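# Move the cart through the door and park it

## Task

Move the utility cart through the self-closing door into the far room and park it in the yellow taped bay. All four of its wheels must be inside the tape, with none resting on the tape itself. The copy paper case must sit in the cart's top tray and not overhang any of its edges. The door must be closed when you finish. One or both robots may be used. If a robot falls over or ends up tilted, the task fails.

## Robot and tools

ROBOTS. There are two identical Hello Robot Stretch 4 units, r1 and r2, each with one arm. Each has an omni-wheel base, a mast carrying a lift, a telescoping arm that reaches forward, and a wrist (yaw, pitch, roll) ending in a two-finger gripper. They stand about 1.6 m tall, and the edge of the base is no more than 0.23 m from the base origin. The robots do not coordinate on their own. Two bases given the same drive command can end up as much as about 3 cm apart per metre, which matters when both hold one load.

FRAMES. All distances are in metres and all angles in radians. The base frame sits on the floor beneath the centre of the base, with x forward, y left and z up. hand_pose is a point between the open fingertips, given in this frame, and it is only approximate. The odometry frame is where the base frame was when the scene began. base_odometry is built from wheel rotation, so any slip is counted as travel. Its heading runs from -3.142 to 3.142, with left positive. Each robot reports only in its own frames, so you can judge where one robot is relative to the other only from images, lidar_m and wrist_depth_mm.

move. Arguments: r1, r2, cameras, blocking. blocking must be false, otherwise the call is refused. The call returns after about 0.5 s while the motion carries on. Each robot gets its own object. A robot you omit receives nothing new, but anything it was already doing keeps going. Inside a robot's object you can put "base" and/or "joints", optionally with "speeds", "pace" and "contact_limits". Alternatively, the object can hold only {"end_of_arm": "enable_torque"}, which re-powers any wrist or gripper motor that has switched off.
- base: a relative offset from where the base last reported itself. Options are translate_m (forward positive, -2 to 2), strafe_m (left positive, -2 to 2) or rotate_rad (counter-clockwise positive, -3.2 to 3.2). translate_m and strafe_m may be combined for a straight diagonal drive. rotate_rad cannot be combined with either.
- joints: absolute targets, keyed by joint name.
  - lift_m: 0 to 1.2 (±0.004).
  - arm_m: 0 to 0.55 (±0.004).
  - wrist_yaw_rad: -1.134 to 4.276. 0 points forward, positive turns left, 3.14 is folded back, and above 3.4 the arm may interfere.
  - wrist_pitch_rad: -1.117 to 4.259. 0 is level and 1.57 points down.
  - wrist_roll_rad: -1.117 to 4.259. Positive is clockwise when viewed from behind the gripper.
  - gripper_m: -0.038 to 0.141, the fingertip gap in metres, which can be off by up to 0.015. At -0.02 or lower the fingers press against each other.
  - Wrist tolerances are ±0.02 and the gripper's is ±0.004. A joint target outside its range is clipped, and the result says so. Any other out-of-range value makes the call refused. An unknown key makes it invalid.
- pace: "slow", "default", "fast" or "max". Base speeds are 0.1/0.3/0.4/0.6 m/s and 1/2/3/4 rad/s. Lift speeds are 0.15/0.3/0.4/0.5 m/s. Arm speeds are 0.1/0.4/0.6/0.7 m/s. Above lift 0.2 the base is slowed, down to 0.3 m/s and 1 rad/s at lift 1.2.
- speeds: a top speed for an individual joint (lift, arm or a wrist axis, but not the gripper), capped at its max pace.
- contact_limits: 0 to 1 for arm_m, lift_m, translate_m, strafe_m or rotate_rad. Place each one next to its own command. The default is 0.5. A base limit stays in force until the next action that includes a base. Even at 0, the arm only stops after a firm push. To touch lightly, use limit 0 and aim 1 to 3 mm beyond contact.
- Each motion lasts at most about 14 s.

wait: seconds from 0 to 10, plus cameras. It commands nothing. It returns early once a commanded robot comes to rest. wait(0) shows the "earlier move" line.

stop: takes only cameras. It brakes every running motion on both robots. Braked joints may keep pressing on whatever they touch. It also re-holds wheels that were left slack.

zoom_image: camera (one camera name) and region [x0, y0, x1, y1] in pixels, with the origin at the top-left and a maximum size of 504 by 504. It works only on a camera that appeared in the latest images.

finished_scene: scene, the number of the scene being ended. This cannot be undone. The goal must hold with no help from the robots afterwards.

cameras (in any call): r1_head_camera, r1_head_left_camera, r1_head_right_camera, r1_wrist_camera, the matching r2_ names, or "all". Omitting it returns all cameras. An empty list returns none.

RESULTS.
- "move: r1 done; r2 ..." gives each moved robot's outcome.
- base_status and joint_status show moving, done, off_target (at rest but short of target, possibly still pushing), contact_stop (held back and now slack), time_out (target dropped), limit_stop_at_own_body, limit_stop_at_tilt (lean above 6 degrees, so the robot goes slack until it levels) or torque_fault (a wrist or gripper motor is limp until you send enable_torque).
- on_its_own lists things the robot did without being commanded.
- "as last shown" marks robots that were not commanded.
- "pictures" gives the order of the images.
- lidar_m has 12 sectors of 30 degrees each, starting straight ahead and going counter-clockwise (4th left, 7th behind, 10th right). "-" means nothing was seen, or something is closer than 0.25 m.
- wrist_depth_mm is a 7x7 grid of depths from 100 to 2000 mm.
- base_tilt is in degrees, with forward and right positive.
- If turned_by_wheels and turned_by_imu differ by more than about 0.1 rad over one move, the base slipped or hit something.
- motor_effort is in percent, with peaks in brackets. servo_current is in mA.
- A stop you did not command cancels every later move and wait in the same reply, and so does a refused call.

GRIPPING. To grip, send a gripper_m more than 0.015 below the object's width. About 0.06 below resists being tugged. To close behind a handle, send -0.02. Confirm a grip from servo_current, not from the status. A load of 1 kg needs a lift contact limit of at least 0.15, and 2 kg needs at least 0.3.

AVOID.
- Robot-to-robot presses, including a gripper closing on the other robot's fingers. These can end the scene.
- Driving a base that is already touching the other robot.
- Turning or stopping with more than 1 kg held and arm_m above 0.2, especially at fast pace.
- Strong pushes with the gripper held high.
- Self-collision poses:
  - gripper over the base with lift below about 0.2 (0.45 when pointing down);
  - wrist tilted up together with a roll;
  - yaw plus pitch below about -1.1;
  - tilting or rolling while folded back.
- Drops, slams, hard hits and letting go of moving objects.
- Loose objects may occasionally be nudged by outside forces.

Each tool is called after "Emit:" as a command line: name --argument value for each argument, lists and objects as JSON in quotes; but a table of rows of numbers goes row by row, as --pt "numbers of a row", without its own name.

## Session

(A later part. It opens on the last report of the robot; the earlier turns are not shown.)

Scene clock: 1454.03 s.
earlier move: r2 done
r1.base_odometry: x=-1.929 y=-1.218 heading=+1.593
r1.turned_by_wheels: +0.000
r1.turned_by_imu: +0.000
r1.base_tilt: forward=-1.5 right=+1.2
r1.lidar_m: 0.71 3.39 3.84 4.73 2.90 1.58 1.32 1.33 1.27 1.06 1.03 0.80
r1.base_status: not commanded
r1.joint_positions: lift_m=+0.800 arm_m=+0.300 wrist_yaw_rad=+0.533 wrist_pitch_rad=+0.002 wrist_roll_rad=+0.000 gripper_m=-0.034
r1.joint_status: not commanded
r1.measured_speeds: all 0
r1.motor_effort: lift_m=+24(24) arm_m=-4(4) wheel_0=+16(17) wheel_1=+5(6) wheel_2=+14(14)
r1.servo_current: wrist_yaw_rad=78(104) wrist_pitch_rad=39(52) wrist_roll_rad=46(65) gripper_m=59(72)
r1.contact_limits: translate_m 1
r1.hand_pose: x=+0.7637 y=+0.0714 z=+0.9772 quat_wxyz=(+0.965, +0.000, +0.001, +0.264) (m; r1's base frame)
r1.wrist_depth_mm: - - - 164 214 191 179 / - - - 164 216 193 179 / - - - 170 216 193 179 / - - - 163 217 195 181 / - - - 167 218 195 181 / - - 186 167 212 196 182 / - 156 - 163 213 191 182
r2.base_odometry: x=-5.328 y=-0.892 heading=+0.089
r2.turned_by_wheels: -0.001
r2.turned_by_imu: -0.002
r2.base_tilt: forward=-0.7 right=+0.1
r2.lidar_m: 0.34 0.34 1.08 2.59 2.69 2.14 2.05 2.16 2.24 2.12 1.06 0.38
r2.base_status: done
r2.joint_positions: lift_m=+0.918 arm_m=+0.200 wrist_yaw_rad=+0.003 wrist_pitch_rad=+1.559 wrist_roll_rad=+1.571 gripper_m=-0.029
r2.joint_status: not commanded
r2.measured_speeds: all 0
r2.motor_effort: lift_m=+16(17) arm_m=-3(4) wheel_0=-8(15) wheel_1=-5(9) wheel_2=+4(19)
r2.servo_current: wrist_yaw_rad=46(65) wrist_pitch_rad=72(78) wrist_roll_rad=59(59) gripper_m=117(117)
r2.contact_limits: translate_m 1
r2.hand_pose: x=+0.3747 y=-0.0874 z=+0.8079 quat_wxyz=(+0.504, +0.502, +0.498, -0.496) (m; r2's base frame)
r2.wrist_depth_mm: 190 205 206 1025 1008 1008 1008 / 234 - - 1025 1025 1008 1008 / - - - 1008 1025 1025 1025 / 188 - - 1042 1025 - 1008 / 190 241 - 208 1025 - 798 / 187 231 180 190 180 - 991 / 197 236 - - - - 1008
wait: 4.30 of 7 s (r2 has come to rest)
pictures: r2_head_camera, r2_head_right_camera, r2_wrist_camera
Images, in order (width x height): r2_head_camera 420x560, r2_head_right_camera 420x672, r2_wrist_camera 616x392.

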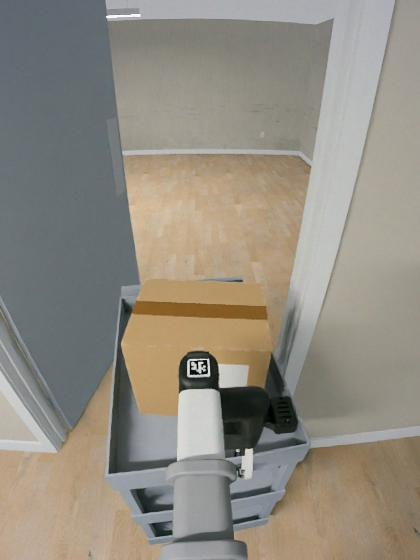

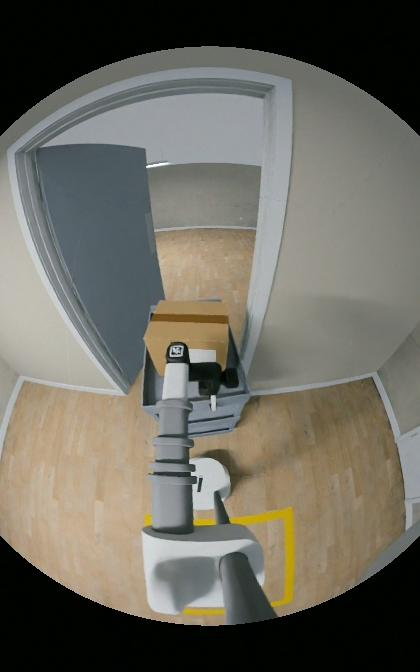

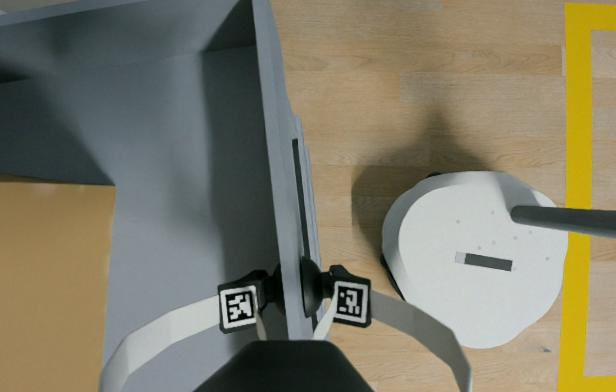

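Emit:
move --r2 '{"base":{"translate_m":-0.5,"strafe_m":-0.16},"pace":"slow","contact_limits":{"translate_m":1.0}}' --cameras '[]' --blocking false

Emit:
wait --seconds 9 --cameras '["r2_head_right_camera"]'

Emit:
move --r2 '{"base":{"translate_m":-0.6},"pace":"slow","contact_limits":{"translate_m":1.0}}' --cameras '[]' --blocking false

Emit:
wait --seconds 9 --cameras '["r2_head_camera","r2_head_right_camera","r2_head_left_camera","r2_wrist_camera"]'

Scene clock: 1468.93 s.
move: r2 moving
r1: as last shown
r1.base_tilt: forward=-1.6 right=+1.2
r1.lidar_m: 0.69 3.40 3.83 4.74 2.92 1.61 1.34 1.33 1.27 1.05 1.05 0.82
r1.servo_current: wrist_yaw_rad=78(98) wrist_pitch_rad=46(52) wrist_roll_rad=46(59) gripper_m=65(65)
r1.contact_limits: translate_m 1
r1.wrist_depth_mm: - - - 164 214 191 178 / - - - 164 215 193 179 / - - - 169 216 194 180 / - - - 164 219 195 181 / - - - 167 219 196 181 / - - 186 167 212 196 182 / - 156 - 163 214 190 182
r2.base_odometry: x=-5.340 y=-0.897 heading=+0.089
r2.turned_by_wheels: +0.000
r2.turned_by_imu: +0.000
r2.base_tilt: forward=-0.6 right=+0.0
r2.lidar_m: 0.36 0.34 1.12 2.57 2.70 2.09 2.02 2.14 2.21 2.14 1.09 0.39
r2.base_status: translate_m moving; strafe_m moving
r2.joint_positions: lift_m=+0.918 arm_m=+0.200 wrist_yaw_rad=+0.003 wrist_pitch_rad=+1.559 wrist_roll_rad=+1.571 gripper_m=-0.029
r2.joint_status: not commanded
r2.measured_speeds: translate_m=-0.049 strafe_m=-0.015 rotate_rad=-0.002 lift_m=+0.000 arm_m=+0.000 wrist_yaw_rad=+0.000 wrist_pitch_rad=+0.000 wrist_roll_rad=+0.000
r2.motor_effort: lift_m=+16(17) arm_m=-4(4) wheel_0=-7(8) wheel_1=-8(8) wheel_2=+13(13)
r2.servo_current: wrist_yaw_rad=52(52) wrist_pitch_rad=65(65) wrist_roll_rad=52(52) gripper_m=111(117)
r2.contact_limits: translate_m 1
r2.hand_pose: x=+0.3747 y=-0.0874 z=+0.8079 quat_wxyz=(+0.504, +0.502, +0.498, -0.496) (m; r2's base frame)
r2.wrist_depth_mm: 190 205 197 1025 1008 991 991 / 237 - - 1025 991 1008 1008 / - - - 1008 1025 1008 1008 / 197 - - 1025 1008 - 991 / 199 - - 488 1025 - 798 / 194 241 179 185 174 - 991 / 206 144 - - - 1025 1025
pictures: none
No camera images: "cameras" was empty.

Scene clock: 1474.90 s.
earlier move: r2 done
r1.base_odometry: x=-1.929 y=-1.218 heading=+1.593
r1.turned_by_wheels: +0.000
r1.turned_by_imu: +0.000
r1.base_tilt: forward=-1.6 right=+1.2
r1.lidar_m: 0.70 3.37 3.85 4.73 2.91 1.62 1.34 1.33 1.24 1.04 1.06 0.81
r1.base_status: not commanded
r1.joint_positions: lift_m=+0.800 arm_m=+0.300 wrist_yaw_rad=+0.533 wrist_pitch_rad=+0.002 wrist_roll_rad=+0.000 gripper_m=-0.034
r1.joint_status: not commanded
r1.measured_speeds: all 0
r1.motor_effort: lift_m=+24(24) arm_m=-4(4) wheel_0=+17(17) wheel_1=+5(6) wheel_2=+14(14)
r1.servo_current: wrist_yaw_rad=85(98) wrist_pitch_rad=33(52) wrist_roll_rad=52(65) gripper_m=65(65)
r1.contact_limits: translate_m 1
r1.hand_pose: x=+0.7637 y=+0.0714 z=+0.9772 quat_wxyz=(+0.965, +0.000, +0.001, +0.264) (m; r1's base frame)
r1.wrist_depth_mm: - - - 164 214 192 178 / - - - 164 215 193 178 / - - - 170 216 194 179 / - - - 163 216 195 180 / - - - 167 218 195 181 / - - 186 167 213 196 182 / - 155 - 163 213 191 182
r2.base_odometry: x=-5.811 y=-1.096 heading=+0.090
r2.turned_by_wheels: +0.001
r2.turned_by_imu: +0.005
r2.base_tilt: forward=-0.7 right=+0.0
r2.lidar_m: 0.25 0.25 1.83 2.76 2.19 1.62 1.54 1.63 2.03 1.96 1.78 0.41
r2.base_status: done
r2.joint_positions: lift_m=+0.918 arm_m=+0.200 wrist_yaw_rad=+0.003 wrist_pitch_rad=+1.567 wrist_roll_rad=+1.569 gripper_m=-0.029
r2.joint_status: not commanded
r2.measured_speeds: all 0
r2.motor_effort: lift_m=+16(17) arm_m=-3(4) wheel_0=+4(8) wheel_1=-3(10) wheel_2=+8(16)
r2.servo_current: wrist_yaw_rad=52(59) wrist_pitch_rad=46(72) wrist_roll_rad=46(59) gripper_m=98(117)
r2.contact_limits: translate_m 1
r2.hand_pose: x=+0.3724 y=-0.0874 z=+0.8079 quat_wxyz=(+0.502, +0.500, +0.500, -0.498) (m; r2's base frame)
r2.wrist_depth_mm: 1008 1025 1008 1025 1008 1008 1008 / 1025 1025 1008 1025 1025 1008 1008 / 187 204 1008 1008 1008 1008 1008 / 221 - 174 1008 1042 - 1008 / - - 170 535 1008 - 1025 / - - 180 174 179 - 1008 / 199 155 - - 564 1025 1025
wait: 5.97 of 9 s (r2 has come to rest)
pictures: r2_head_right_camera
Images, in order (width x height): r2_head_right_camera 420x672.

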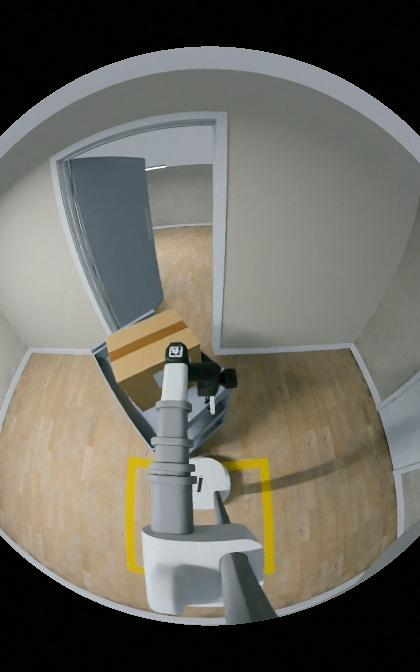

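Scene clock: 1475.40 s.
move: r2 moving
r1: as last shown
r1.lidar_m: 0.69 3.39 3.85 4.73 2.92 1.57 1.33 1.32 1.26 1.05 1.04 0.80
r1.motor_effort: lift_m=+24(24) arm_m=-3(4) wheel_0=+17(17) wheel_1=+5(5) wheel_2=+14(14)
r1.servo_current: wrist_yaw_rad=85(98) wrist_pitch_rad=46(46) wrist_roll_rad=46(59) gripper_m=65(72)
r1.contact_limits: translate_m 1
r1.wrist_depth_mm: - - - 164 213 191 178 / - - - 164 215 193 179 / - - - 170 216 194 179 / - - - 163 217 194 180 / - - - 167 218 195 181 / - - 186 167 212 195 182 / - 156 - 163 214 190 182
r2.base_odometry: x=-5.824 y=-1.097 heading=+0.091
r2.turned_by_wheels: +0.001
r2.turned_by_imu: +0.001
r2.base_tilt: forward=-0.6 right=+0.0
r2.lidar_m: 0.25 0.25 1.83 2.75 2.16 1.58 1.52 1.62 2.06 1.96 1.78 0.38
r2.base_status: translate_m moving
r2.joint_positions: lift_m=+0.918 arm_m=+0.200 wrist_yaw_rad=+0.003 wrist_pitch_rad=+1.567 wrist_roll_rad=+1.569 gripper_m=-0.029
r2.joint_status: not commanded
r2.measured_speeds: translate_m=-0.049 strafe_m=+0.000 rotate_rad=+0.002 lift_m=+0.000 arm_m=+0.000 wrist_yaw_rad=+0.000 wrist_pitch_rad=+0.000 wrist_roll_rad=-0.001
r2.motor_effort: lift_m=+17(17) arm_m=-4(4) wheel_0=-1(6) wheel_1=-4(6) wheel_2=+14(16)
r2.servo_current: wrist_yaw_rad=52(59) wrist_pitch_rad=46(52) wrist_roll_rad=39(52) gripper_m=104(111)
r2.contact_limits: translate_m 1
r2.hand_pose: x=+0.3724 y=-0.0874 z=+0.8079 quat_wxyz=(+0.502, +0.500, +0.500, -0.498) (m; r2's base frame)
r2.wrist_depth_mm: 1042 1060 1025 991 991 991 991 / 1042 1008 1025 1042 1008 1008 1008 / 194 178 1025 1008 1008 1025 1008 / 229 - - 1025 1025 - 1008 / - - 170 554 1008 - 1008 / - - 181 181 179 - 1025 / 196 151 - - - 1025 1008
pictures: none
No camera images: "cameras" was empty.

Scene clock: 1482.17 s.
earlier move: r2 done
r1.base_odometry: x=-1.929 y=-1.218 heading=+1.593
r1.turned_by_wheels: +0.000
r1.turned_by_imu: +0.000
r1.base_tilt: forward=-1.5 right=+1.2
r1.lidar_m: 0.69 3.39 3.87 4.74 2.97 1.61 1.34 1.32 1.28 1.05 1.05 0.79
r1.base_status: not commanded
r1.joint_positions: lift_m=+0.800 arm_m=+0.300 wrist_yaw_rad=+0.533 wrist_pitch_rad=+0.002 wrist_roll_rad=+0.000 gripper_m=-0.034
r1.joint_status: not commanded
r1.measured_speeds: all 0
r1.motor_effort: lift_m=+24(24) arm_m=-3(4) wheel_0=+17(17) wheel_1=+5(6) wheel_2=+14(14)
r1.servo_current: wrist_yaw_rad=78(104) wrist_pitch_rad=39(52) wrist_roll_rad=46(78) gripper_m=59(72)
r1.contact_limits: translate_m 1
r1.hand_pose: x=+0.7637 y=+0.0714 z=+0.9772 quat_wxyz=(+0.965, +0.000, +0.001, +0.264) (m; r1's base frame)
r1.wrist_depth_mm: - - - 164 213 192 178 / - - - 164 216 191 179 / - - - 170 216 193 179 / - - - 163 218 195 180 / - - - 167 218 195 181 / - - 186 167 212 196 182 / - 156 - 163 214 190 182
r2.base_odometry: x=-6.409 y=-1.150 heading=+0.090
r2.turned_by_wheels: -0.001
r2.turned_by_imu: +0.000
r2.base_tilt: forward=-0.7 right=+0.1
r2.lidar_m: 0.29 0.29 2.69 2.77 1.35 0.98 0.94 1.00 1.41 1.97 2.05 0.40
r2.base_status: done
r2.joint_positions: lift_m=+0.918 arm_m=+0.200 wrist_yaw_rad=+0.004 wrist_pitch_rad=+1.567 wrist_roll_rad=+1.569 gripper_m=-0.029
r2.joint_status: not commanded
r2.measured_speeds: all 0
r2.motor_effort: lift_m=+17(17) arm_m=-3(4) wheel_0=-3(12) wheel_1=-5(8) wheel_2=+6(18)
r2.servo_current: wrist_yaw_rad=52(65) wrist_pitch_rad=39(52) wrist_roll_rad=65(65) gripper_m=104(117)
r2.contact_limits: translate_m 1
r2.hand_pose: x=+0.3724 y=-0.0874 z=+0.8079 quat_wxyz=(+0.502, +0.500, +0.500, -0.498) (m; r2's base frame)
r2.wrist_depth_mm: 1042 178 1025 1025 1008 1008 1025 / 191 211 213 1008 991 1008 1008 / 229 - 179 1025 1025 1008 1008 / - - - 1025 1025 - 991 / 209 - - 229 1008 - 798 / 190 235 182 187 179 - 1025 / 187 158 - - 1025 1025 1025
wait: 6.77 of 9 s (r2 has come to rest)
pictures: r2_head_camera, r2_head_left_camera, r2_head_right_camera, r2_wrist_camera
Images, in order (width x height): r2_head_camera 420x560, r2_head_left_camera 420x672, r2_head_right_camera 420x672, r2_wrist_camera 616x392.

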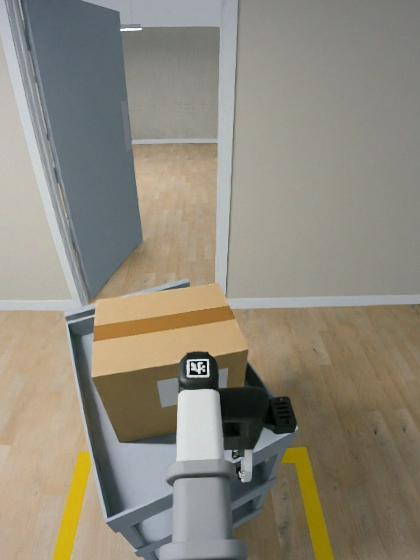

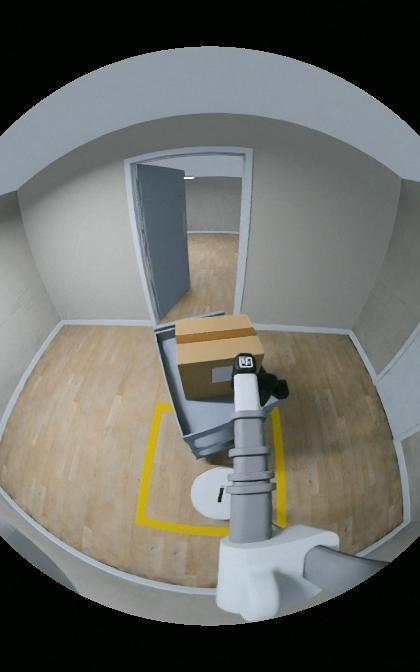

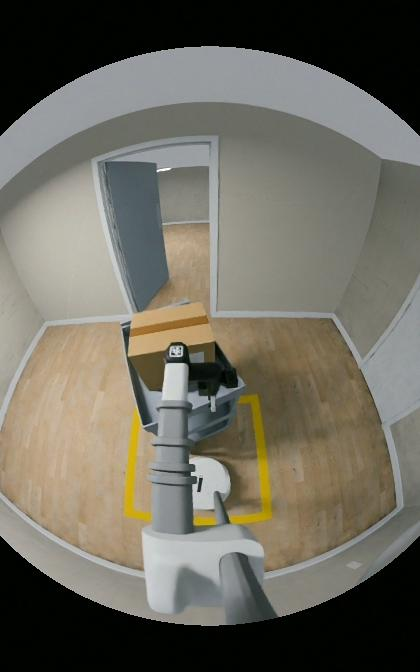

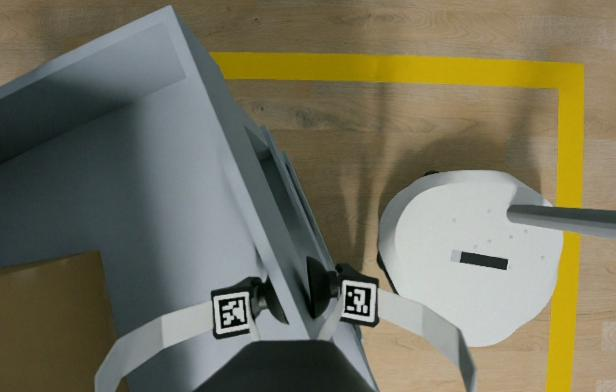

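Emit:
move --r2 '{"base":{"translate_m":-0.48},"pace":"slow","contact_limits":{"translate_m":1.0}}' --cameras '[]' --blocking false

Emit:
wait --seconds 9 --cameras '["r2_head_camera","r2_head_right_camera","r2_head_left_camera","r2_wrist_camera"]'

Scene clock: 1491.50 s.
move: r2 moving
r1: as last shown
r1.base_tilt: forward=-1.6 right=+1.2
r1.lidar_m: 0.67 3.38 3.82 4.74 2.92 1.61 1.33 1.32 1.26 1.04 1.05 0.81
r1.motor_effort: lift_m=+24(24) arm_m=-4(4) wheel_0=+16(17) wheel_1=+5(5) wheel_2=+14(14)
r1.servo_current: wrist_yaw_rad=98(98) wrist_pitch_rad=46(46) wrist_roll_rad=46(59) gripper_m=65(65)
r1.contact_limits: translate_m 1
r1.wrist_depth_mm: - - - 164 214 192 177 / - - - 164 216 192 178 / - - - 170 217 195 179 / - - - 163 216 194 180 / - - - 167 219 195 181 / - - 186 167 213 196 181 / - 156 - 163 213 191 182
r2.base_odometry: x=-6.421 y=-1.151 heading=+0.090
r2.turned_by_wheels: +0.000
r2.turned_by_imu: +0.001
r2.base_tilt: forward=-0.6 right=+0.1
r2.lidar_m: 0.31 0.28 2.68 2.77 1.32 0.99 0.93 0.97 1.38 1.93 2.07 0.41
r2.base_status: translate_m moving
r2.joint_positions: lift_m=+0.918 arm_m=+0.200 wrist_yaw_rad=+0.004 wrist_pitch_rad=+1.567 wrist_roll_rad=+1.569 gripper_m=-0.029
r2.joint_status: not commanded
r2.measured_speeds: translate_m=-0.049 strafe_m=+0.000 rotate_rad=-0.001 lift_m=+0.000 arm_m=+0.000 wrist_yaw_rad=+0.000 wrist_pitch_rad=+0.000 wrist_roll_rad=+0.000
r2.motor_effort: lift_m=+17(17) arm_m=-4(4) wheel_0=-8(8) wheel_1=-8(8) wheel_2=+14(14)
r2.servo_current: wrist_yaw_rad=46(52) wrist_pitch_rad=39(46) wrist_roll_rad=46(59) gripper_m=104(111)
r2.contact_limits: translate_m 1
r2.hand_pose: x=+0.3724 y=-0.0874 z=+0.8079 quat_wxyz=(+0.502, +0.500, +0.500, -0.498) (m; r2's base frame)
r2.wrist_depth_mm: 1042 177 1025 1025 1008 1008 1008 / 191 215 208 1042 1008 1008 991 / 236 - 181 1025 1025 1008 1025 / - - - 1008 1008 - 991 / 204 - - 512 1025 - 798 / 191 231 180 185 179 - 1008 / 189 146 - - 1025 - 1008
pictures: none
No camera images: "cameras" was empty.

Scene clock: 1497.07 s.
earlier move: r2 done
r1.base_odometry: x=-1.929 y=-1.218 heading=+1.593
r1.turned_by_wheels: +0.000
r1.turned_by_imu: +0.000
r1.base_tilt: forward=-1.6 right=+1.2
r1.lidar_m: 0.71 3.37 3.83 4.73 2.92 1.59 1.32 1.32 1.25 1.07 1.06 0.79
r1.base_status: not commanded
r1.joint_positions: lift_m=+0.800 arm_m=+0.300 wrist_yaw_rad=+0.533 wrist_pitch_rad=+0.002 wrist_roll_rad=+0.000 gripper_m=-0.034
r1.joint_status: not commanded
r1.measured_speeds: all 0
r1.motor_effort: lift_m=+24(24) arm_m=-4(4) wheel_0=+16(17) wheel_1=+5(6) wheel_2=+14(14)
r1.servo_current: wrist_yaw_rad=65(104) wrist_pitch_rad=39(52) wrist_roll_rad=46(78) gripper_m=59(72)
r1.contact_limits: translate_m 1
r1.hand_pose: x=+0.7637 y=+0.0714 z=+0.9772 quat_wxyz=(+0.965, +0.000, +0.001, +0.264) (m; r1's base frame)
r1.wrist_depth_mm: - - - 164 214 191 178 / - - - 164 215 193 179 / - - - 169 216 195 180 / - - - 163 217 195 180 / - - - 167 218 195 181 / - - 186 167 213 196 182 / - 156 - 163 213 190 182
r2.base_odometry: x=-6.886 y=-1.193 heading=+0.090
r2.turned_by_wheels: +0.000
r2.turned_by_imu: +0.001
r2.base_tilt: forward=-0.7 right=+0.1
r2.lidar_m: 0.33 0.32 2.87 1.81 0.67 0.48 0.46 0.48 0.74 1.98 2.04 0.38
r2.base_status: done
r2.joint_positions: lift_m=+0.918 arm_m=+0.200 wrist_yaw_rad=+0.004 wrist_pitch_rad=+1.567 wrist_roll_rad=+1.569 gripper_m=-0.029
r2.joint_status: not commanded
r2.measured_speeds: all 0
r2.motor_effort: lift_m=+17(17) arm_m=-4(4) wheel_0=-4(9) wheel_1=-6(8) wheel_2=+9(14)
r2.servo_current: wrist_yaw_rad=33(59) wrist_pitch_rad=39(52) wrist_roll_rad=33(65) gripper_m=104(117)
r2.contact_limits: translate_m 1
r2.hand_pose: x=+0.3724 y=-0.0874 z=+0.8079 quat_wxyz=(+0.502, +0.500, +0.500, -0.498) (m; r2's base frame)
r2.wrist_depth_mm: 185 186 196 1025 1008 1008 991 / 220 229 - 1025 1025 1008 1008 / - - - 1042 1008 1025 1008 / 212 - - 1025 1008 - 1008 / 191 241 - 211 1025 - 991 / 185 229 180 190 171 - 1008 / 195 - - - - - 1025
wait: 5.57 of 9 s (r2 has come to rest)
pictures: r2_head_camera, r2_head_left_camera, r2_head_right_camera, r2_wrist_camera
Images, in order (width x height): r2_head_camera 420x560, r2_head_left_camera 420x672, r2_head_right_camera 420x672, r2_wrist_camera 616x392.

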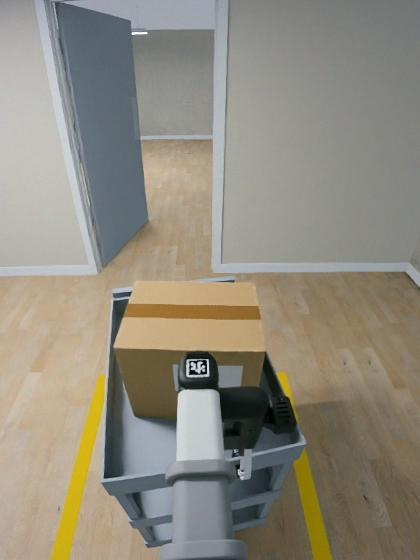

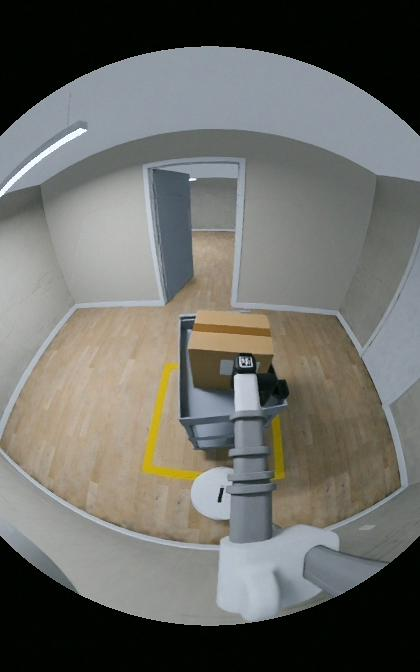

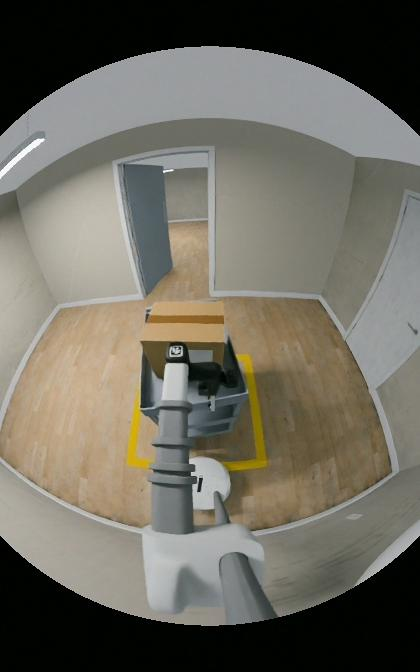

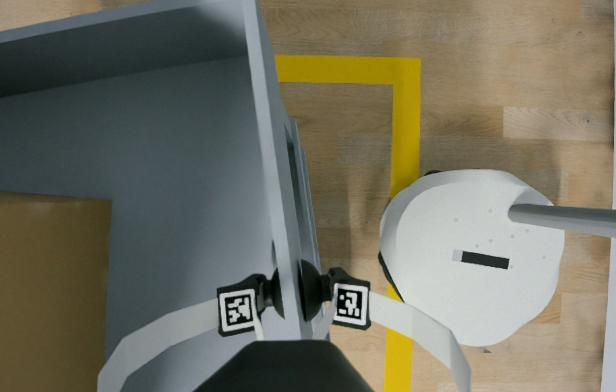

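Emit:
move --r2 '{"base":{"translate_m":-0.07},"pace":"slow","contact_limits":{"translate_m":1.0}}' --cameras '[]' --blocking false

Emit:
wait --seconds 4 --cameras '[]'

Emit:
move --r2 '{"joints":{"gripper_m":0.1},"pace":"slow"}' --cameras '[]' --blocking false

Emit:
wait --seconds 3 --cameras '[]'

Emit:
move --r2 '{"joints":{"lift_m":1.1},"pace":"slow"}' --cameras '[]' --blocking false

Emit:
wait --seconds 4 --cameras '["r2_wrist_camera","r2_head_camera"]'

Scene clock: 1508.97 s.
move: r2 moving
r1: as last shown
r1.base_tilt: forward=-1.5 right=+1.2
r1.lidar_m: 0.69 3.39 3.82 4.72 2.91 1.62 1.33 1.32 1.26 1.04 1.05 0.81
r1.motor_effort: lift_m=+24(24) arm_m=-3(4) wheel_0=+16(17) wheel_1=+5(5) wheel_2=+14(14)
r1.servo_current: wrist_yaw_rad=78(98) wrist_pitch_rad=39(52) wrist_roll_rad=39(59) gripper_m=59(65)
r1.contact_limits: translate_m 1
r1.wrist_depth_mm: - - - 164 213 191 178 / - - - 164 214 192 179 / - - - 169 216 194 179 / - - - 163 218 195 181 / - - - 167 219 195 181 / - - 185 167 212 196 181 / - 156 - 163 213 191 182
r2.base_odometry: x=-6.899 y=-1.194 heading=+0.090
r2.turned_by_wheels: +0.000
r2.turned_by_imu: +0.001
r2.base_tilt: forward=-0.6 right=+0.0
r2.lidar_m: 0.34 0.33 2.88 1.75 0.67 0.49 0.45 0.49 0.69 1.95 2.05 0.37
r2.base_status: translate_m moving
r2.joint_positions: lift_m=+0.918 arm_m=+0.200 wrist_yaw_rad=+0.004 wrist_pitch_rad=+1.567 wrist_roll_rad=+1.569 gripper_m=-0.029
r2.joint_status: not commanded
r2.measured_speeds: translate_m=-0.049 strafe_m=+0.000 rotate_rad=+0.002 lift_m=+0.000 arm_m=+0.000 wrist_yaw_rad=+0.000 wrist_pitch_rad=+0.000 wrist_roll_rad=+0.000
r2.motor_effort: lift_m=+17(17) arm_m=-4(4) wheel_0=-3(8) wheel_1=-5(8) wheel_2=+14(15)
r2.servo_current: wrist_yaw_rad=46(52) wrist_pitch_rad=39(46) wrist_roll_rad=46(52) gripper_m=104(111)
r2.contact_limits: translate_m 1
r2.hand_pose: x=+0.3724 y=-0.0874 z=+0.8079 quat_wxyz=(+0.502, +0.500, +0.500, -0.498) (m; r2's base frame)
r2.wrist_depth_mm: 185 189 192 1025 1008 1025 1008 / 220 232 171 1008 1008 1025 1008 / - - - 1025 1025 1008 991 / 208 - - 1025 1025 - 1008 / 187 - - 1042 1025 - 991 / 190 235 181 187 176 - 1008 / 200 237 - - - 1042 1008
pictures: none
No camera images: "cameras" was empty.

Scene clock: 1510.43 s.
earlier move: r2 done
r1.base_odometry: x=-1.929 y=-1.218 heading=+1.593
r1.turned_by_wheels: +0.000
r1.turned_by_imu: +0.000
r1.base_tilt: forward=-1.5 right=+1.2
r1.lidar_m: 0.70 3.39 3.84 4.73 2.90 1.60 1.33 1.33 1.26 1.06 1.05 0.81
r1.base_status: not commanded
r1.joint_positions: lift_m=+0.800 arm_m=+0.300 wrist_yaw_rad=+0.533 wrist_pitch_rad=+0.002 wrist_roll_rad=+0.000 gripper_m=-0.034
r1.joint_status: not commanded
r1.measured_speeds: all 0
r1.motor_effort: lift_m=+24(24) arm_m=-4(4) wheel_0=+17(17) wheel_1=+5(6) wheel_2=+14(14)
r1.servo_current: wrist_yaw_rad=85(98) wrist_pitch_rad=39(52) wrist_roll_rad=39(72) gripper_m=65(65)
r1.contact_limits: translate_m 1
r1.hand_pose: x=+0.7637 y=+0.0714 z=+0.9772 quat_wxyz=(+0.965, +0.000, +0.001, +0.264) (m; r1's base frame)
r1.wrist_depth_mm: - - - 164 214 192 178 / - - - 164 215 192 179 / - - - 169 216 194 180 / - - - 163 217 195 181 / - - - 167 219 195 181 / - - 187 167 213 196 181 / - 156 - 163 213 191 182
r2.base_odometry: x=-6.956 y=-1.199 heading=+0.090
r2.turned_by_wheels: +0.000
r2.turned_by_imu: +0.000
r2.base_tilt: forward=-0.7 right=+0.1
r2.lidar_m: 0.34 0.34 2.88 1.52 0.59 0.43 0.40 0.41 0.60 1.74 2.04 0.37
r2.base_status: done
r2.joint_positions: lift_m=+0.918 arm_m=+0.200 wrist_yaw_rad=+0.004 wrist_pitch_rad=+1.567 wrist_roll_rad=+1.569 gripper_m=-0.029
r2.joint_status: not commanded
r2.measured_speeds: all 0
r2.motor_effort: lift_m=+17(17) arm_m=-4(4) wheel_0=-2(9) wheel_1=-5(8) wheel_2=+6(15)
r2.servo_current: wrist_yaw_rad=46(72) wrist_pitch_rad=46(46) wrist_roll_rad=39(59) gripper_m=111(117)
r2.contact_limits: translate_m 1
r2.hand_pose: x=+0.3724 y=-0.0874 z=+0.8079 quat_wxyz=(+0.502, +0.500, +0.500, -0.498) (m; r2's base frame)
r2.wrist_depth_mm: 186 190 199 1025 1008 1025 1008 / 229 232 - 1025 1025 1008 991 / - - - 1042 1025 1008 1008 / 196 - - 1042 1008 - 991 / 189 240 - 208 904 - 1008 / 186 230 181 190 171 - 1025 / 196 236 - - - - 1025
wait: 1.47 of 4 s (r2 has come to rest)
pictures: none
No camera images: "cameras" was empty.

Scene clock: 1510.93 s.
move: r2 moving
r1: as last shown
r1.base_tilt: forward=-1.6 right=+1.2
r1.lidar_m: 0.68 3.38 3.82 4.72 2.91 1.61 1.33 1.32 1.29 1.05 1.05 0.80
r1.motor_effort: lift_m=+24(24) arm_m=-3(4) wheel_0=+16(17) wheel_1=+5(6) wheel_2=+14(14)
r1.servo_current: wrist_yaw_rad=78(91) wrist_pitch_rad=46(46) wrist_roll_rad=46(65) gripper_m=59(65)
r1.contact_limits: translate_m 1
r1.wrist_depth_mm: - - - 164 213 191 178 / - - - 164 215 193 179 / - - - 170 216 193 180 / - - - 163 218 195 181 / - - - 167 219 195 181 / - - 186 167 212 196 182 / - 156 - 163 214 191 182
r2.base_odometry: x=-6.956 y=-1.199 heading=+0.090
r2.turned_by_wheels: +0.000
r2.turned_by_imu: +0.000
r2.base_tilt: forward=-0.7 right=+0.1
r2.lidar_m: 0.33 0.34 2.86 1.57 0.60 0.43 0.39 0.42 0.60 1.78 2.05 0.39
r2.base_status: not commanded
r2.joint_positions: lift_m=+0.918 arm_m=+0.200 wrist_yaw_rad=+0.004 wrist_pitch_rad=+1.567 wrist_roll_rad=+1.569 gripper_m=-0.016
r2.joint_status: gripper_m moving
r2.measured_speeds: all 0
r2.motor_effort: lift_m=+17(17) arm_m=-4(4) wheel_0=-2(2) wheel_1=-4(5) wheel_2=+7(7)
r2.servo_current: wrist_yaw_rad=39(59) wrist_pitch_rad=46(46) wrist_roll_rad=52(52) gripper_m=46(124)
r2.contact_limits: translate_m 1
r2.hand_pose: x=+0.3724 y=-0.0874 z=+0.8079 quat_wxyz=(+0.502, +0.500, +0.500, -0.498) (m; r2's base frame)
r2.wrist_depth_mm: 186 190 198 1008 1025 1008 1008 / 230 235 - 1008 1008 991 1025 / - - - 1025 1025 1025 1008 / 196 - - 1025 1025 - 1008 / 187 238 - 212 917 - 1008 / 185 230 183 200 171 - 1025 / 196 235 - - - 1025 1008
pictures: none
No camera images: "cameras" was empty.

Scene clock: 1513.93 s.
earlier move: r2 moving
r1.base_odometry: x=-1.929 y=-1.218 heading=+1.593
r1.turned_by_wheels: +0.000
r1.turned_by_imu: +0.000
r1.base_tilt: forward=-1.6 right=+1.2
r1.lidar_m: 0.68 3.38 3.83 4.75 2.93 1.60 1.33 1.33 1.26 1.07 1.03 0.80
r1.base_status: not commanded
r1.joint_positions: lift_m=+0.800 arm_m=+0.300 wrist_yaw_rad=+0.533 wrist_pitch_rad=+0.002 wrist_roll_rad=+0.000 gripper_m=-0.034
r1.joint_status: not commanded
r1.measured_speeds: all 0
r1.motor_effort: lift_m=+23(24) arm_m=-4(4) wheel_0=+17(17) wheel_1=+5(6) wheel_2=+14(14)
r1.servo_current: wrist_yaw_rad=91(98) wrist_pitch_rad=39(46) wrist_roll_rad=46(65) gripper_m=59(65)
r1.contact_limits: translate_m 1
r1.hand_pose: x=+0.7637 y=+0.0714 z=+0.9772 quat_wxyz=(+0.965, +0.000, +0.001, +0.264) (m; r1's base frame)
r1.wrist_depth_mm: - - - 164 214 192 178 / - - - 164 215 192 179 / - - - 170 216 195 180 / - - - 163 218 195 180 / - - - 168 219 195 181 / - - 186 167 213 196 182 / - 155 - 163 213 190 182
r2.base_odometry: x=-6.956 y=-1.199 heading=+0.090
r2.turned_by_wheels: +0.000
r2.turned_by_imu: +0.000
r2.base_tilt: forward=-0.7 right=+0.1
r2.lidar_m: 0.33 0.35 2.87 1.54 0.59 0.43 0.39 0.43 0.62 1.70 2.06 0.36
r2.base_status: not commanded
r2.joint_positions: lift_m=+0.918 arm_m=+0.200 wrist_yaw_rad=+0.002 wrist_pitch_rad=+1.569 wrist_roll_rad=+1.569 gripper_m=+0.083
r2.joint_status: gripper_m moving
r2.measured_speeds: all 0
r2.motor_effort: lift_m=+17(17) arm_m=-4(4) wheel_0=-2(3) wheel_1=-5(5) wheel_2=+4(7)
r2.servo_current: wrist_yaw_rad=52(59) wrist_pitch_rad=33(46) wrist_roll_rad=46(65) gripper_m=52(124)
r2.contact_limits: translate_m 1
r2.hand_pose: x=+0.3717 y=-0.0874 z=+0.8079 quat_wxyz=(+0.502, +0.500, +0.500, -0.498) (m; r2's base frame)
r2.wrist_depth_mm: 181 189 195 1008 1008 1025 1008 / 223 230 172 - 1008 1008 1025 / - - - 1042 1025 1025 1025 / 208 - - 1025 - - 1008 / 198 243 - 1025 223 - 1025 / 193 - 190 173 188 - 1025 / 206 121 - - - 1025 1025
wait: 3.00 s; no rest
pictures: none
No camera images: "cameras" was empty.

Scene clock: 1514.43 s.
earlier move: r2 moving
move: r2 moving
r1: as last shown
r1.base_tilt: forward=-1.6 right=+1.3
r1.lidar_m: 0.70 3.38 3.85 4.72 2.92 1.60 1.32 1.33 1.26 1.05 1.05 0.81
r1.motor_effort: lift_m=+24(24) arm_m=-4(4) wheel_0=+16(17) wheel_1=+5(6) wheel_2=+14(14)
r1.servo_current: wrist_yaw_rad=85(91) wrist_pitch_rad=46(46) wrist_roll_rad=46(65) gripper_m=59(65)
r1.contact_limits: translate_m 1
r1.wrist_depth_mm: - - - 164 213 192 178 / - - - 164 215 192 179 / - - - 169 216 194 179 / - - - 163 218 195 181 / - - - 167 218 195 181 / - - 186 167 212 196 182 / - 155 - 164 213 191 182
r2.base_odometry: x=-6.956 y=-1.199 heading=+0.090
r2.turned_by_wheels: +0.000
r2.turned_by_imu: +0.000
r2.base_tilt: forward=-0.7 right=+0.1
r2.lidar_m: 0.33 0.36 2.89 1.54 0.60 0.41 0.40 0.42 0.58 1.75 2.04 0.35
r2.base_status: not commanded
r2.joint_positions: lift_m=+0.943 arm_m=+0.200 wrist_yaw_rad=+0.002 wrist_pitch_rad=+1.569 wrist_roll_rad=+1.569 gripper_m=+0.096
r2.joint_status: lift_m moving; gripper_m moving
r2.measured_speeds: translate_m=+0.000 strafe_m=+0.000 rotate_rad=+0.000 lift_m=+0.097 arm_m=+0.000 wrist_yaw_rad=+0.000 wrist_pitch_rad=+0.000 wrist_roll_rad=+0.000
r2.motor_effort: lift_m=+22(24) arm_m=-4(4) wheel_0=-2(2) wheel_1=-5(5) wheel_2=+4(5)
r2.servo_current: wrist_yaw_rad=52(52) wrist_pitch_rad=39(46) wrist_roll_rad=52(52) gripper_m=59(85)
r2.contact_limits: translate_m 1
r2.hand_pose: x=+0.3717 y=-0.0874 z=+0.8329 quat_wxyz=(+0.501, +0.500, +0.500, -0.499) (m; r2's base frame)
r2.wrist_depth_mm: 1042 208 212 1025 1042 1060 1025 / 230 239 248 - 1042 1042 1042 / - - - 1042 1042 1042 1042 / 207 - - 1042 - - 1042 / 198 253 - 1042 221 - 1042 / 193 258 190 1060 190 - 1025 / 206 249 - - 1060 1042 1060
pictures: none
No camera images: "cameras" was empty.

Scene clock: 1516.17 s.
earlier move: r2 done
r1.base_odometry: x=-1.929 y=-1.218 heading=+1.593
r1.turned_by_wheels: +0.000
r1.turned_by_imu: +0.000
r1.base_tilt: forward=-1.5 right=+1.3
r1.lidar_m: 0.68 3.38 3.86 4.74 2.92 1.61 1.33 1.32 1.27 1.06 1.06 0.81
r1.base_status: not commanded
r1.joint_positions: lift_m=+0.800 arm_m=+0.300 wrist_yaw_rad=+0.533 wrist_pitch_rad=+0.002 wrist_roll_rad=+0.000 gripper_m=-0.034
r1.joint_status: not commanded
r1.measured_speeds: all 0
r1.motor_effort: lift_m=+24(24) arm_m=-4(4) wheel_0=+16(17) wheel_1=+5(6) wheel_2=+14(14)
r1.servo_current: wrist_yaw_rad=85(104) wrist_pitch_rad=46(52) wrist_roll_rad=46(78) gripper_m=59(72)
r1.contact_limits: translate_m 1
r1.hand_pose: x=+0.7637 y=+0.0714 z=+0.9772 quat_wxyz=(+0.965, +0.000, +0.001, +0.264) (m; r1's base frame)
r1.wrist_depth_mm: - - - 164 213 191 178 / - - - 163 216 193 178 / - - - 170 216 193 179 / - - - 163 217 195 180 / - - - 167 218 195 181 / - - 186 167 212 196 181 / - 156 - 163 214 191 182
r2.base_odometry: x=-6.956 y=-1.199 heading=+0.090
r2.turned_by_wheels: +0.000
r2.turned_by_imu: +0.000
r2.base_tilt: forward=-0.7 right=+0.1
r2.lidar_m: 0.33 0.34 2.86 1.55 0.56 0.42 0.39 0.44 0.58 1.76 2.08 0.39
r2.base_status: not commanded
r2.joint_positions: lift_m=+1.100 arm_m=+0.200 wrist_yaw_rad=+0.002 wrist_pitch_rad=+1.569 wrist_roll_rad=+1.569 gripper_m=+0.100
r2.joint_status: all done
r2.measured_speeds: all 0
r2.motor_effort: lift_m=+21(25) arm_m=-4(4) wheel_0=-2(2) wheel_1=-5(5) wheel_2=+4(5)
r2.servo_current: wrist_yaw_rad=39(59) wrist_pitch_rad=39(46) wrist_roll_rad=52(65) gripper_m=52(85)
r2.contact_limits: translate_m 1
r2.hand_pose: x=+0.3717 y=-0.0874 z=+0.9895 quat_wxyz=(+0.501, +0.500, +0.500, -0.499) (m; r2's base frame)
r2.wrist_depth_mm: 1229 1205 1205 1182 1205 1205 1160 / 1205 1205 1182 1205 1182 1182 1182 / 394 379 - 1229 1182 1205 1160 / 214 291 - 1205 - 1205 1078 / 190 294 415 1205 991 - 1160 / 193 278 187 1182 191 1205 1160 / 205 265 - - 1229 1205 1138
wait: 1.73 of 4 s (r2 has come to rest)
pictures: r2_head_camera, r2_wrist_camera
Images, in order (width x height): r2_head_camera 420x560, r2_wrist_camera 616x392.

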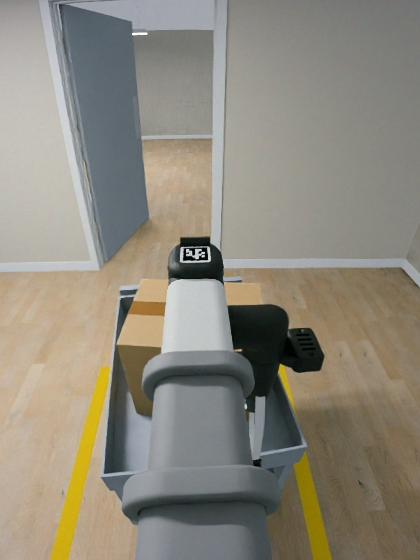

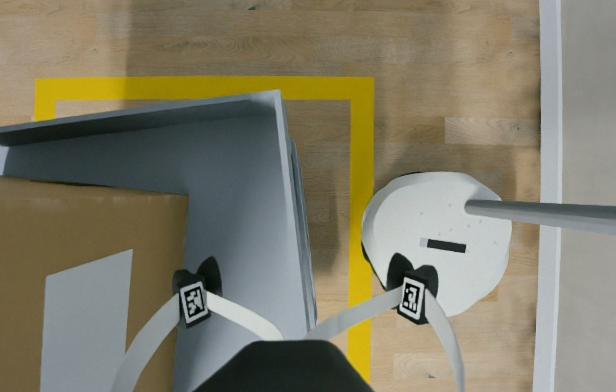

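Emit:
move --r1 '{"base":{"translate_m":0.13,"strafe_m":0.065},"joints":{"wrist_yaw_rad":0.45},"speeds":{"wrist_yaw_rad":0.1},"pace":"slow","contact_limits":{"translate_m":1.0}}' --cameras '[]' --blocking false

Emit:
wait --seconds 5 --cameras '["r1_head_camera","r1_wrist_camera","r2_head_camera"]'

Scene clock: 1528.83 s.
move: r1 moving
r1.base_odometry: x=-1.935 y=-1.205 heading=+1.596
r1.turned_by_wheels: +0.003
r1.turned_by_imu: +0.003
r1.base_tilt: forward=-1.6 right=+1.2
r1.lidar_m: 0.69 3.36 3.83 4.71 2.95 1.64 1.35 1.33 1.23 1.06 1.05 0.78
r1.base_status: translate_m moving; strafe_m moving
r1.joint_positions: lift_m=+0.800 arm_m=+0.300 wrist_yaw_rad=+0.509 wrist_pitch_rad=+0.002 wrist_roll_rad=+0.000 gripper_m=-0.034
r1.joint_status: wrist_yaw_rad moving
r1.measured_speeds: translate_m=+0.048 strafe_m=+0.025 rotate_rad=-0.003 lift_m=+0.000 arm_m=+0.000 wrist_yaw_rad=-0.093 wrist_pitch_rad=+0.000 wrist_roll_rad=+0.000
r1.motor_effort: lift_m=+23(24) arm_m=-4(4) wheel_0=+16(19) wheel_1=+11(11) wheel_2=+9(12)
r1.servo_current: wrist_yaw_rad=280(280) wrist_pitch_rad=46(52) wrist_roll_rad=52(65) gripper_m=59(72)
r1.contact_limits: translate_m 1
r1.hand_pose: x=+0.7653 y=+0.0643 z=+0.9772 quat_wxyz=(+0.968, +0.000, +0.001, +0.252) (m; r1's base frame)
r1.wrist_depth_mm: - - - 164 213 193 178 / - - - 171 216 191 180 / - - - 170 216 196 179 / - - - 163 218 195 181 / - - - 167 219 196 182 / - - 185 167 213 197 182 / - 156 - 163 214 191 182
r2: as last shown
r2.base_tilt: forward=-0.7 right=+0.0
r2.lidar_m: 0.32 0.36 2.87 1.52 0.58 0.43 0.39 0.42 0.58 1.75 2.03 0.38
r2.motor_effort: lift_m=+21(22) arm_m=-4(4) wheel_0=-2(2) wheel_1=-5(5) wheel_2=+4(4)
r2.servo_current: wrist_yaw_rad=52(59) wrist_pitch_rad=46(46) wrist_roll_rad=46(52) gripper_m=52(59)
r2.contact_limits: translate_m 1
r2.wrist_depth_mm: 1205 1182 1182 1182 1182 1182 1160 / 1229 1205 1205 1205 1182 1205 1160 / 394 375 - 1205 1229 1182 1160 / 213 291 - 1205 - 1205 1098 / 190 294 418 1205 991 - 1138 / 193 277 187 1205 192 1229 1138 / 204 265 - - 1205 1205 1160
pictures: none
No camera images: "cameras" was empty.

Scene clock: 1530.97 s.
earlier move: r1 done
r1.base_odometry: x=-1.997 y=-1.089 heading=+1.592
r1.turned_by_wheels: -0.004
r1.turned_by_imu: -0.003
r1.base_tilt: forward=-1.5 right=+1.3
r1.lidar_m: 0.70 3.24 3.67 4.71 3.25 1.78 1.47 1.46 1.29 1.09 0.98 0.78
r1.base_status: done
r1.joint_positions: lift_m=+0.800 arm_m=+0.300 wrist_yaw_rad=+0.446 wrist_pitch_rad=+0.002 wrist_roll_rad=+0.000 gripper_m=-0.034
r1.joint_status: all done
r1.measured_speeds: all 0
r1.motor_effort: lift_m=+24(24) arm_m=-4(4) wheel_0=-6(20) wheel_1=-2(12) wheel_2=-2(12)
r1.servo_current: wrist_yaw_rad=65(280) wrist_pitch_rad=33(52) wrist_roll_rad=52(65) gripper_m=59(72)
r1.contact_limits: translate_m 1
r1.hand_pose: x=+0.7688 y=+0.0456 z=+0.9772 quat_wxyz=(+0.975, +0.000, +0.001, +0.221) (m; r1's base frame)
r1.wrist_depth_mm: - - - 160 225 202 185 / - - - 163 224 200 185 / - - - 164 226 200 186 / - - - 162 224 201 186 / - - - 166 224 201 187 / - - - 165 184 202 188 / - - 175 162 218 193 188
r2.base_odometry: x=-6.956 y=-1.199 heading=+0.090
r2.turned_by_wheels: +0.000
r2.turned_by_imu: +0.000
r2.base_tilt: forward=-0.7 right=+0.1
r2.lidar_m: 0.33 0.34 2.87 1.56 0.60 0.40 0.39 0.42 0.61 1.77 2.03 0.40
r2.base_status: not commanded
r2.joint_positions: lift_m=+1.100 arm_m=+0.200 wrist_yaw_rad=+0.002 wrist_pitch_rad=+1.569 wrist_roll_rad=+1.569 gripper_m=+0.100
r2.joint_status: not commanded
r2.measured_speeds: all 0
r2.motor_effort: lift_m=+21(22) arm_m=-4(4) wheel_0=-2(2) wheel_1=-5(5) wheel_2=+4(4)
r2.servo_current: wrist_yaw_rad=52(65) wrist_pitch_rad=39(46) wrist_roll_rad=59(59) gripper_m=46(59)
r2.contact_limits: translate_m 1
r2.hand_pose: x=+0.3717 y=-0.0874 z=+0.9895 quat_wxyz=(+0.501, +0.500, +0.500, -0.499) (m; r2's base frame)
r2.wrist_depth_mm: 1205 1205 1205 1205 1182 1182 1138 / 1205 1205 1182 1182 1182 1205 1160 / 392 377 - 1205 1205 1182 1182 / 213 293 - 1182 - 1205 1060 / 190 296 415 1205 1008 - 1160 / 192 277 187 1205 191 1205 1160 / 204 264 - - 1229 1182 1138
wait: 2.13 of 5 s (r1 has come to rest)
pictures: r1_head_camera, r1_wrist_camera, r2_head_camera
Images, in order (width x height): r1_head_camera 420x560, r1_wrist_camera 616x392, r2_head_camera 420x560.

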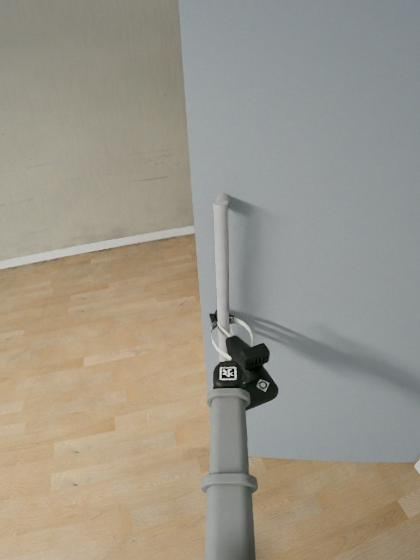

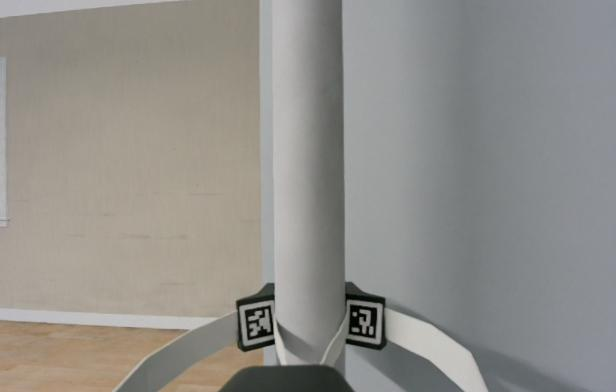

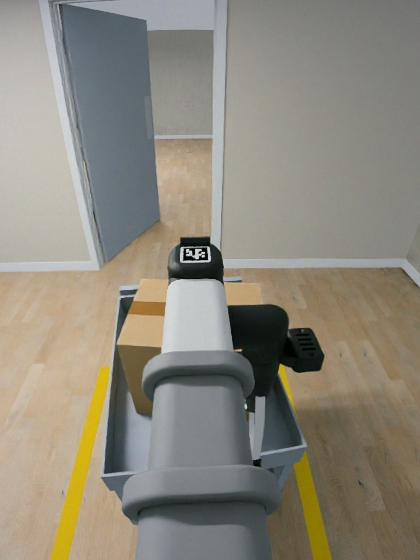

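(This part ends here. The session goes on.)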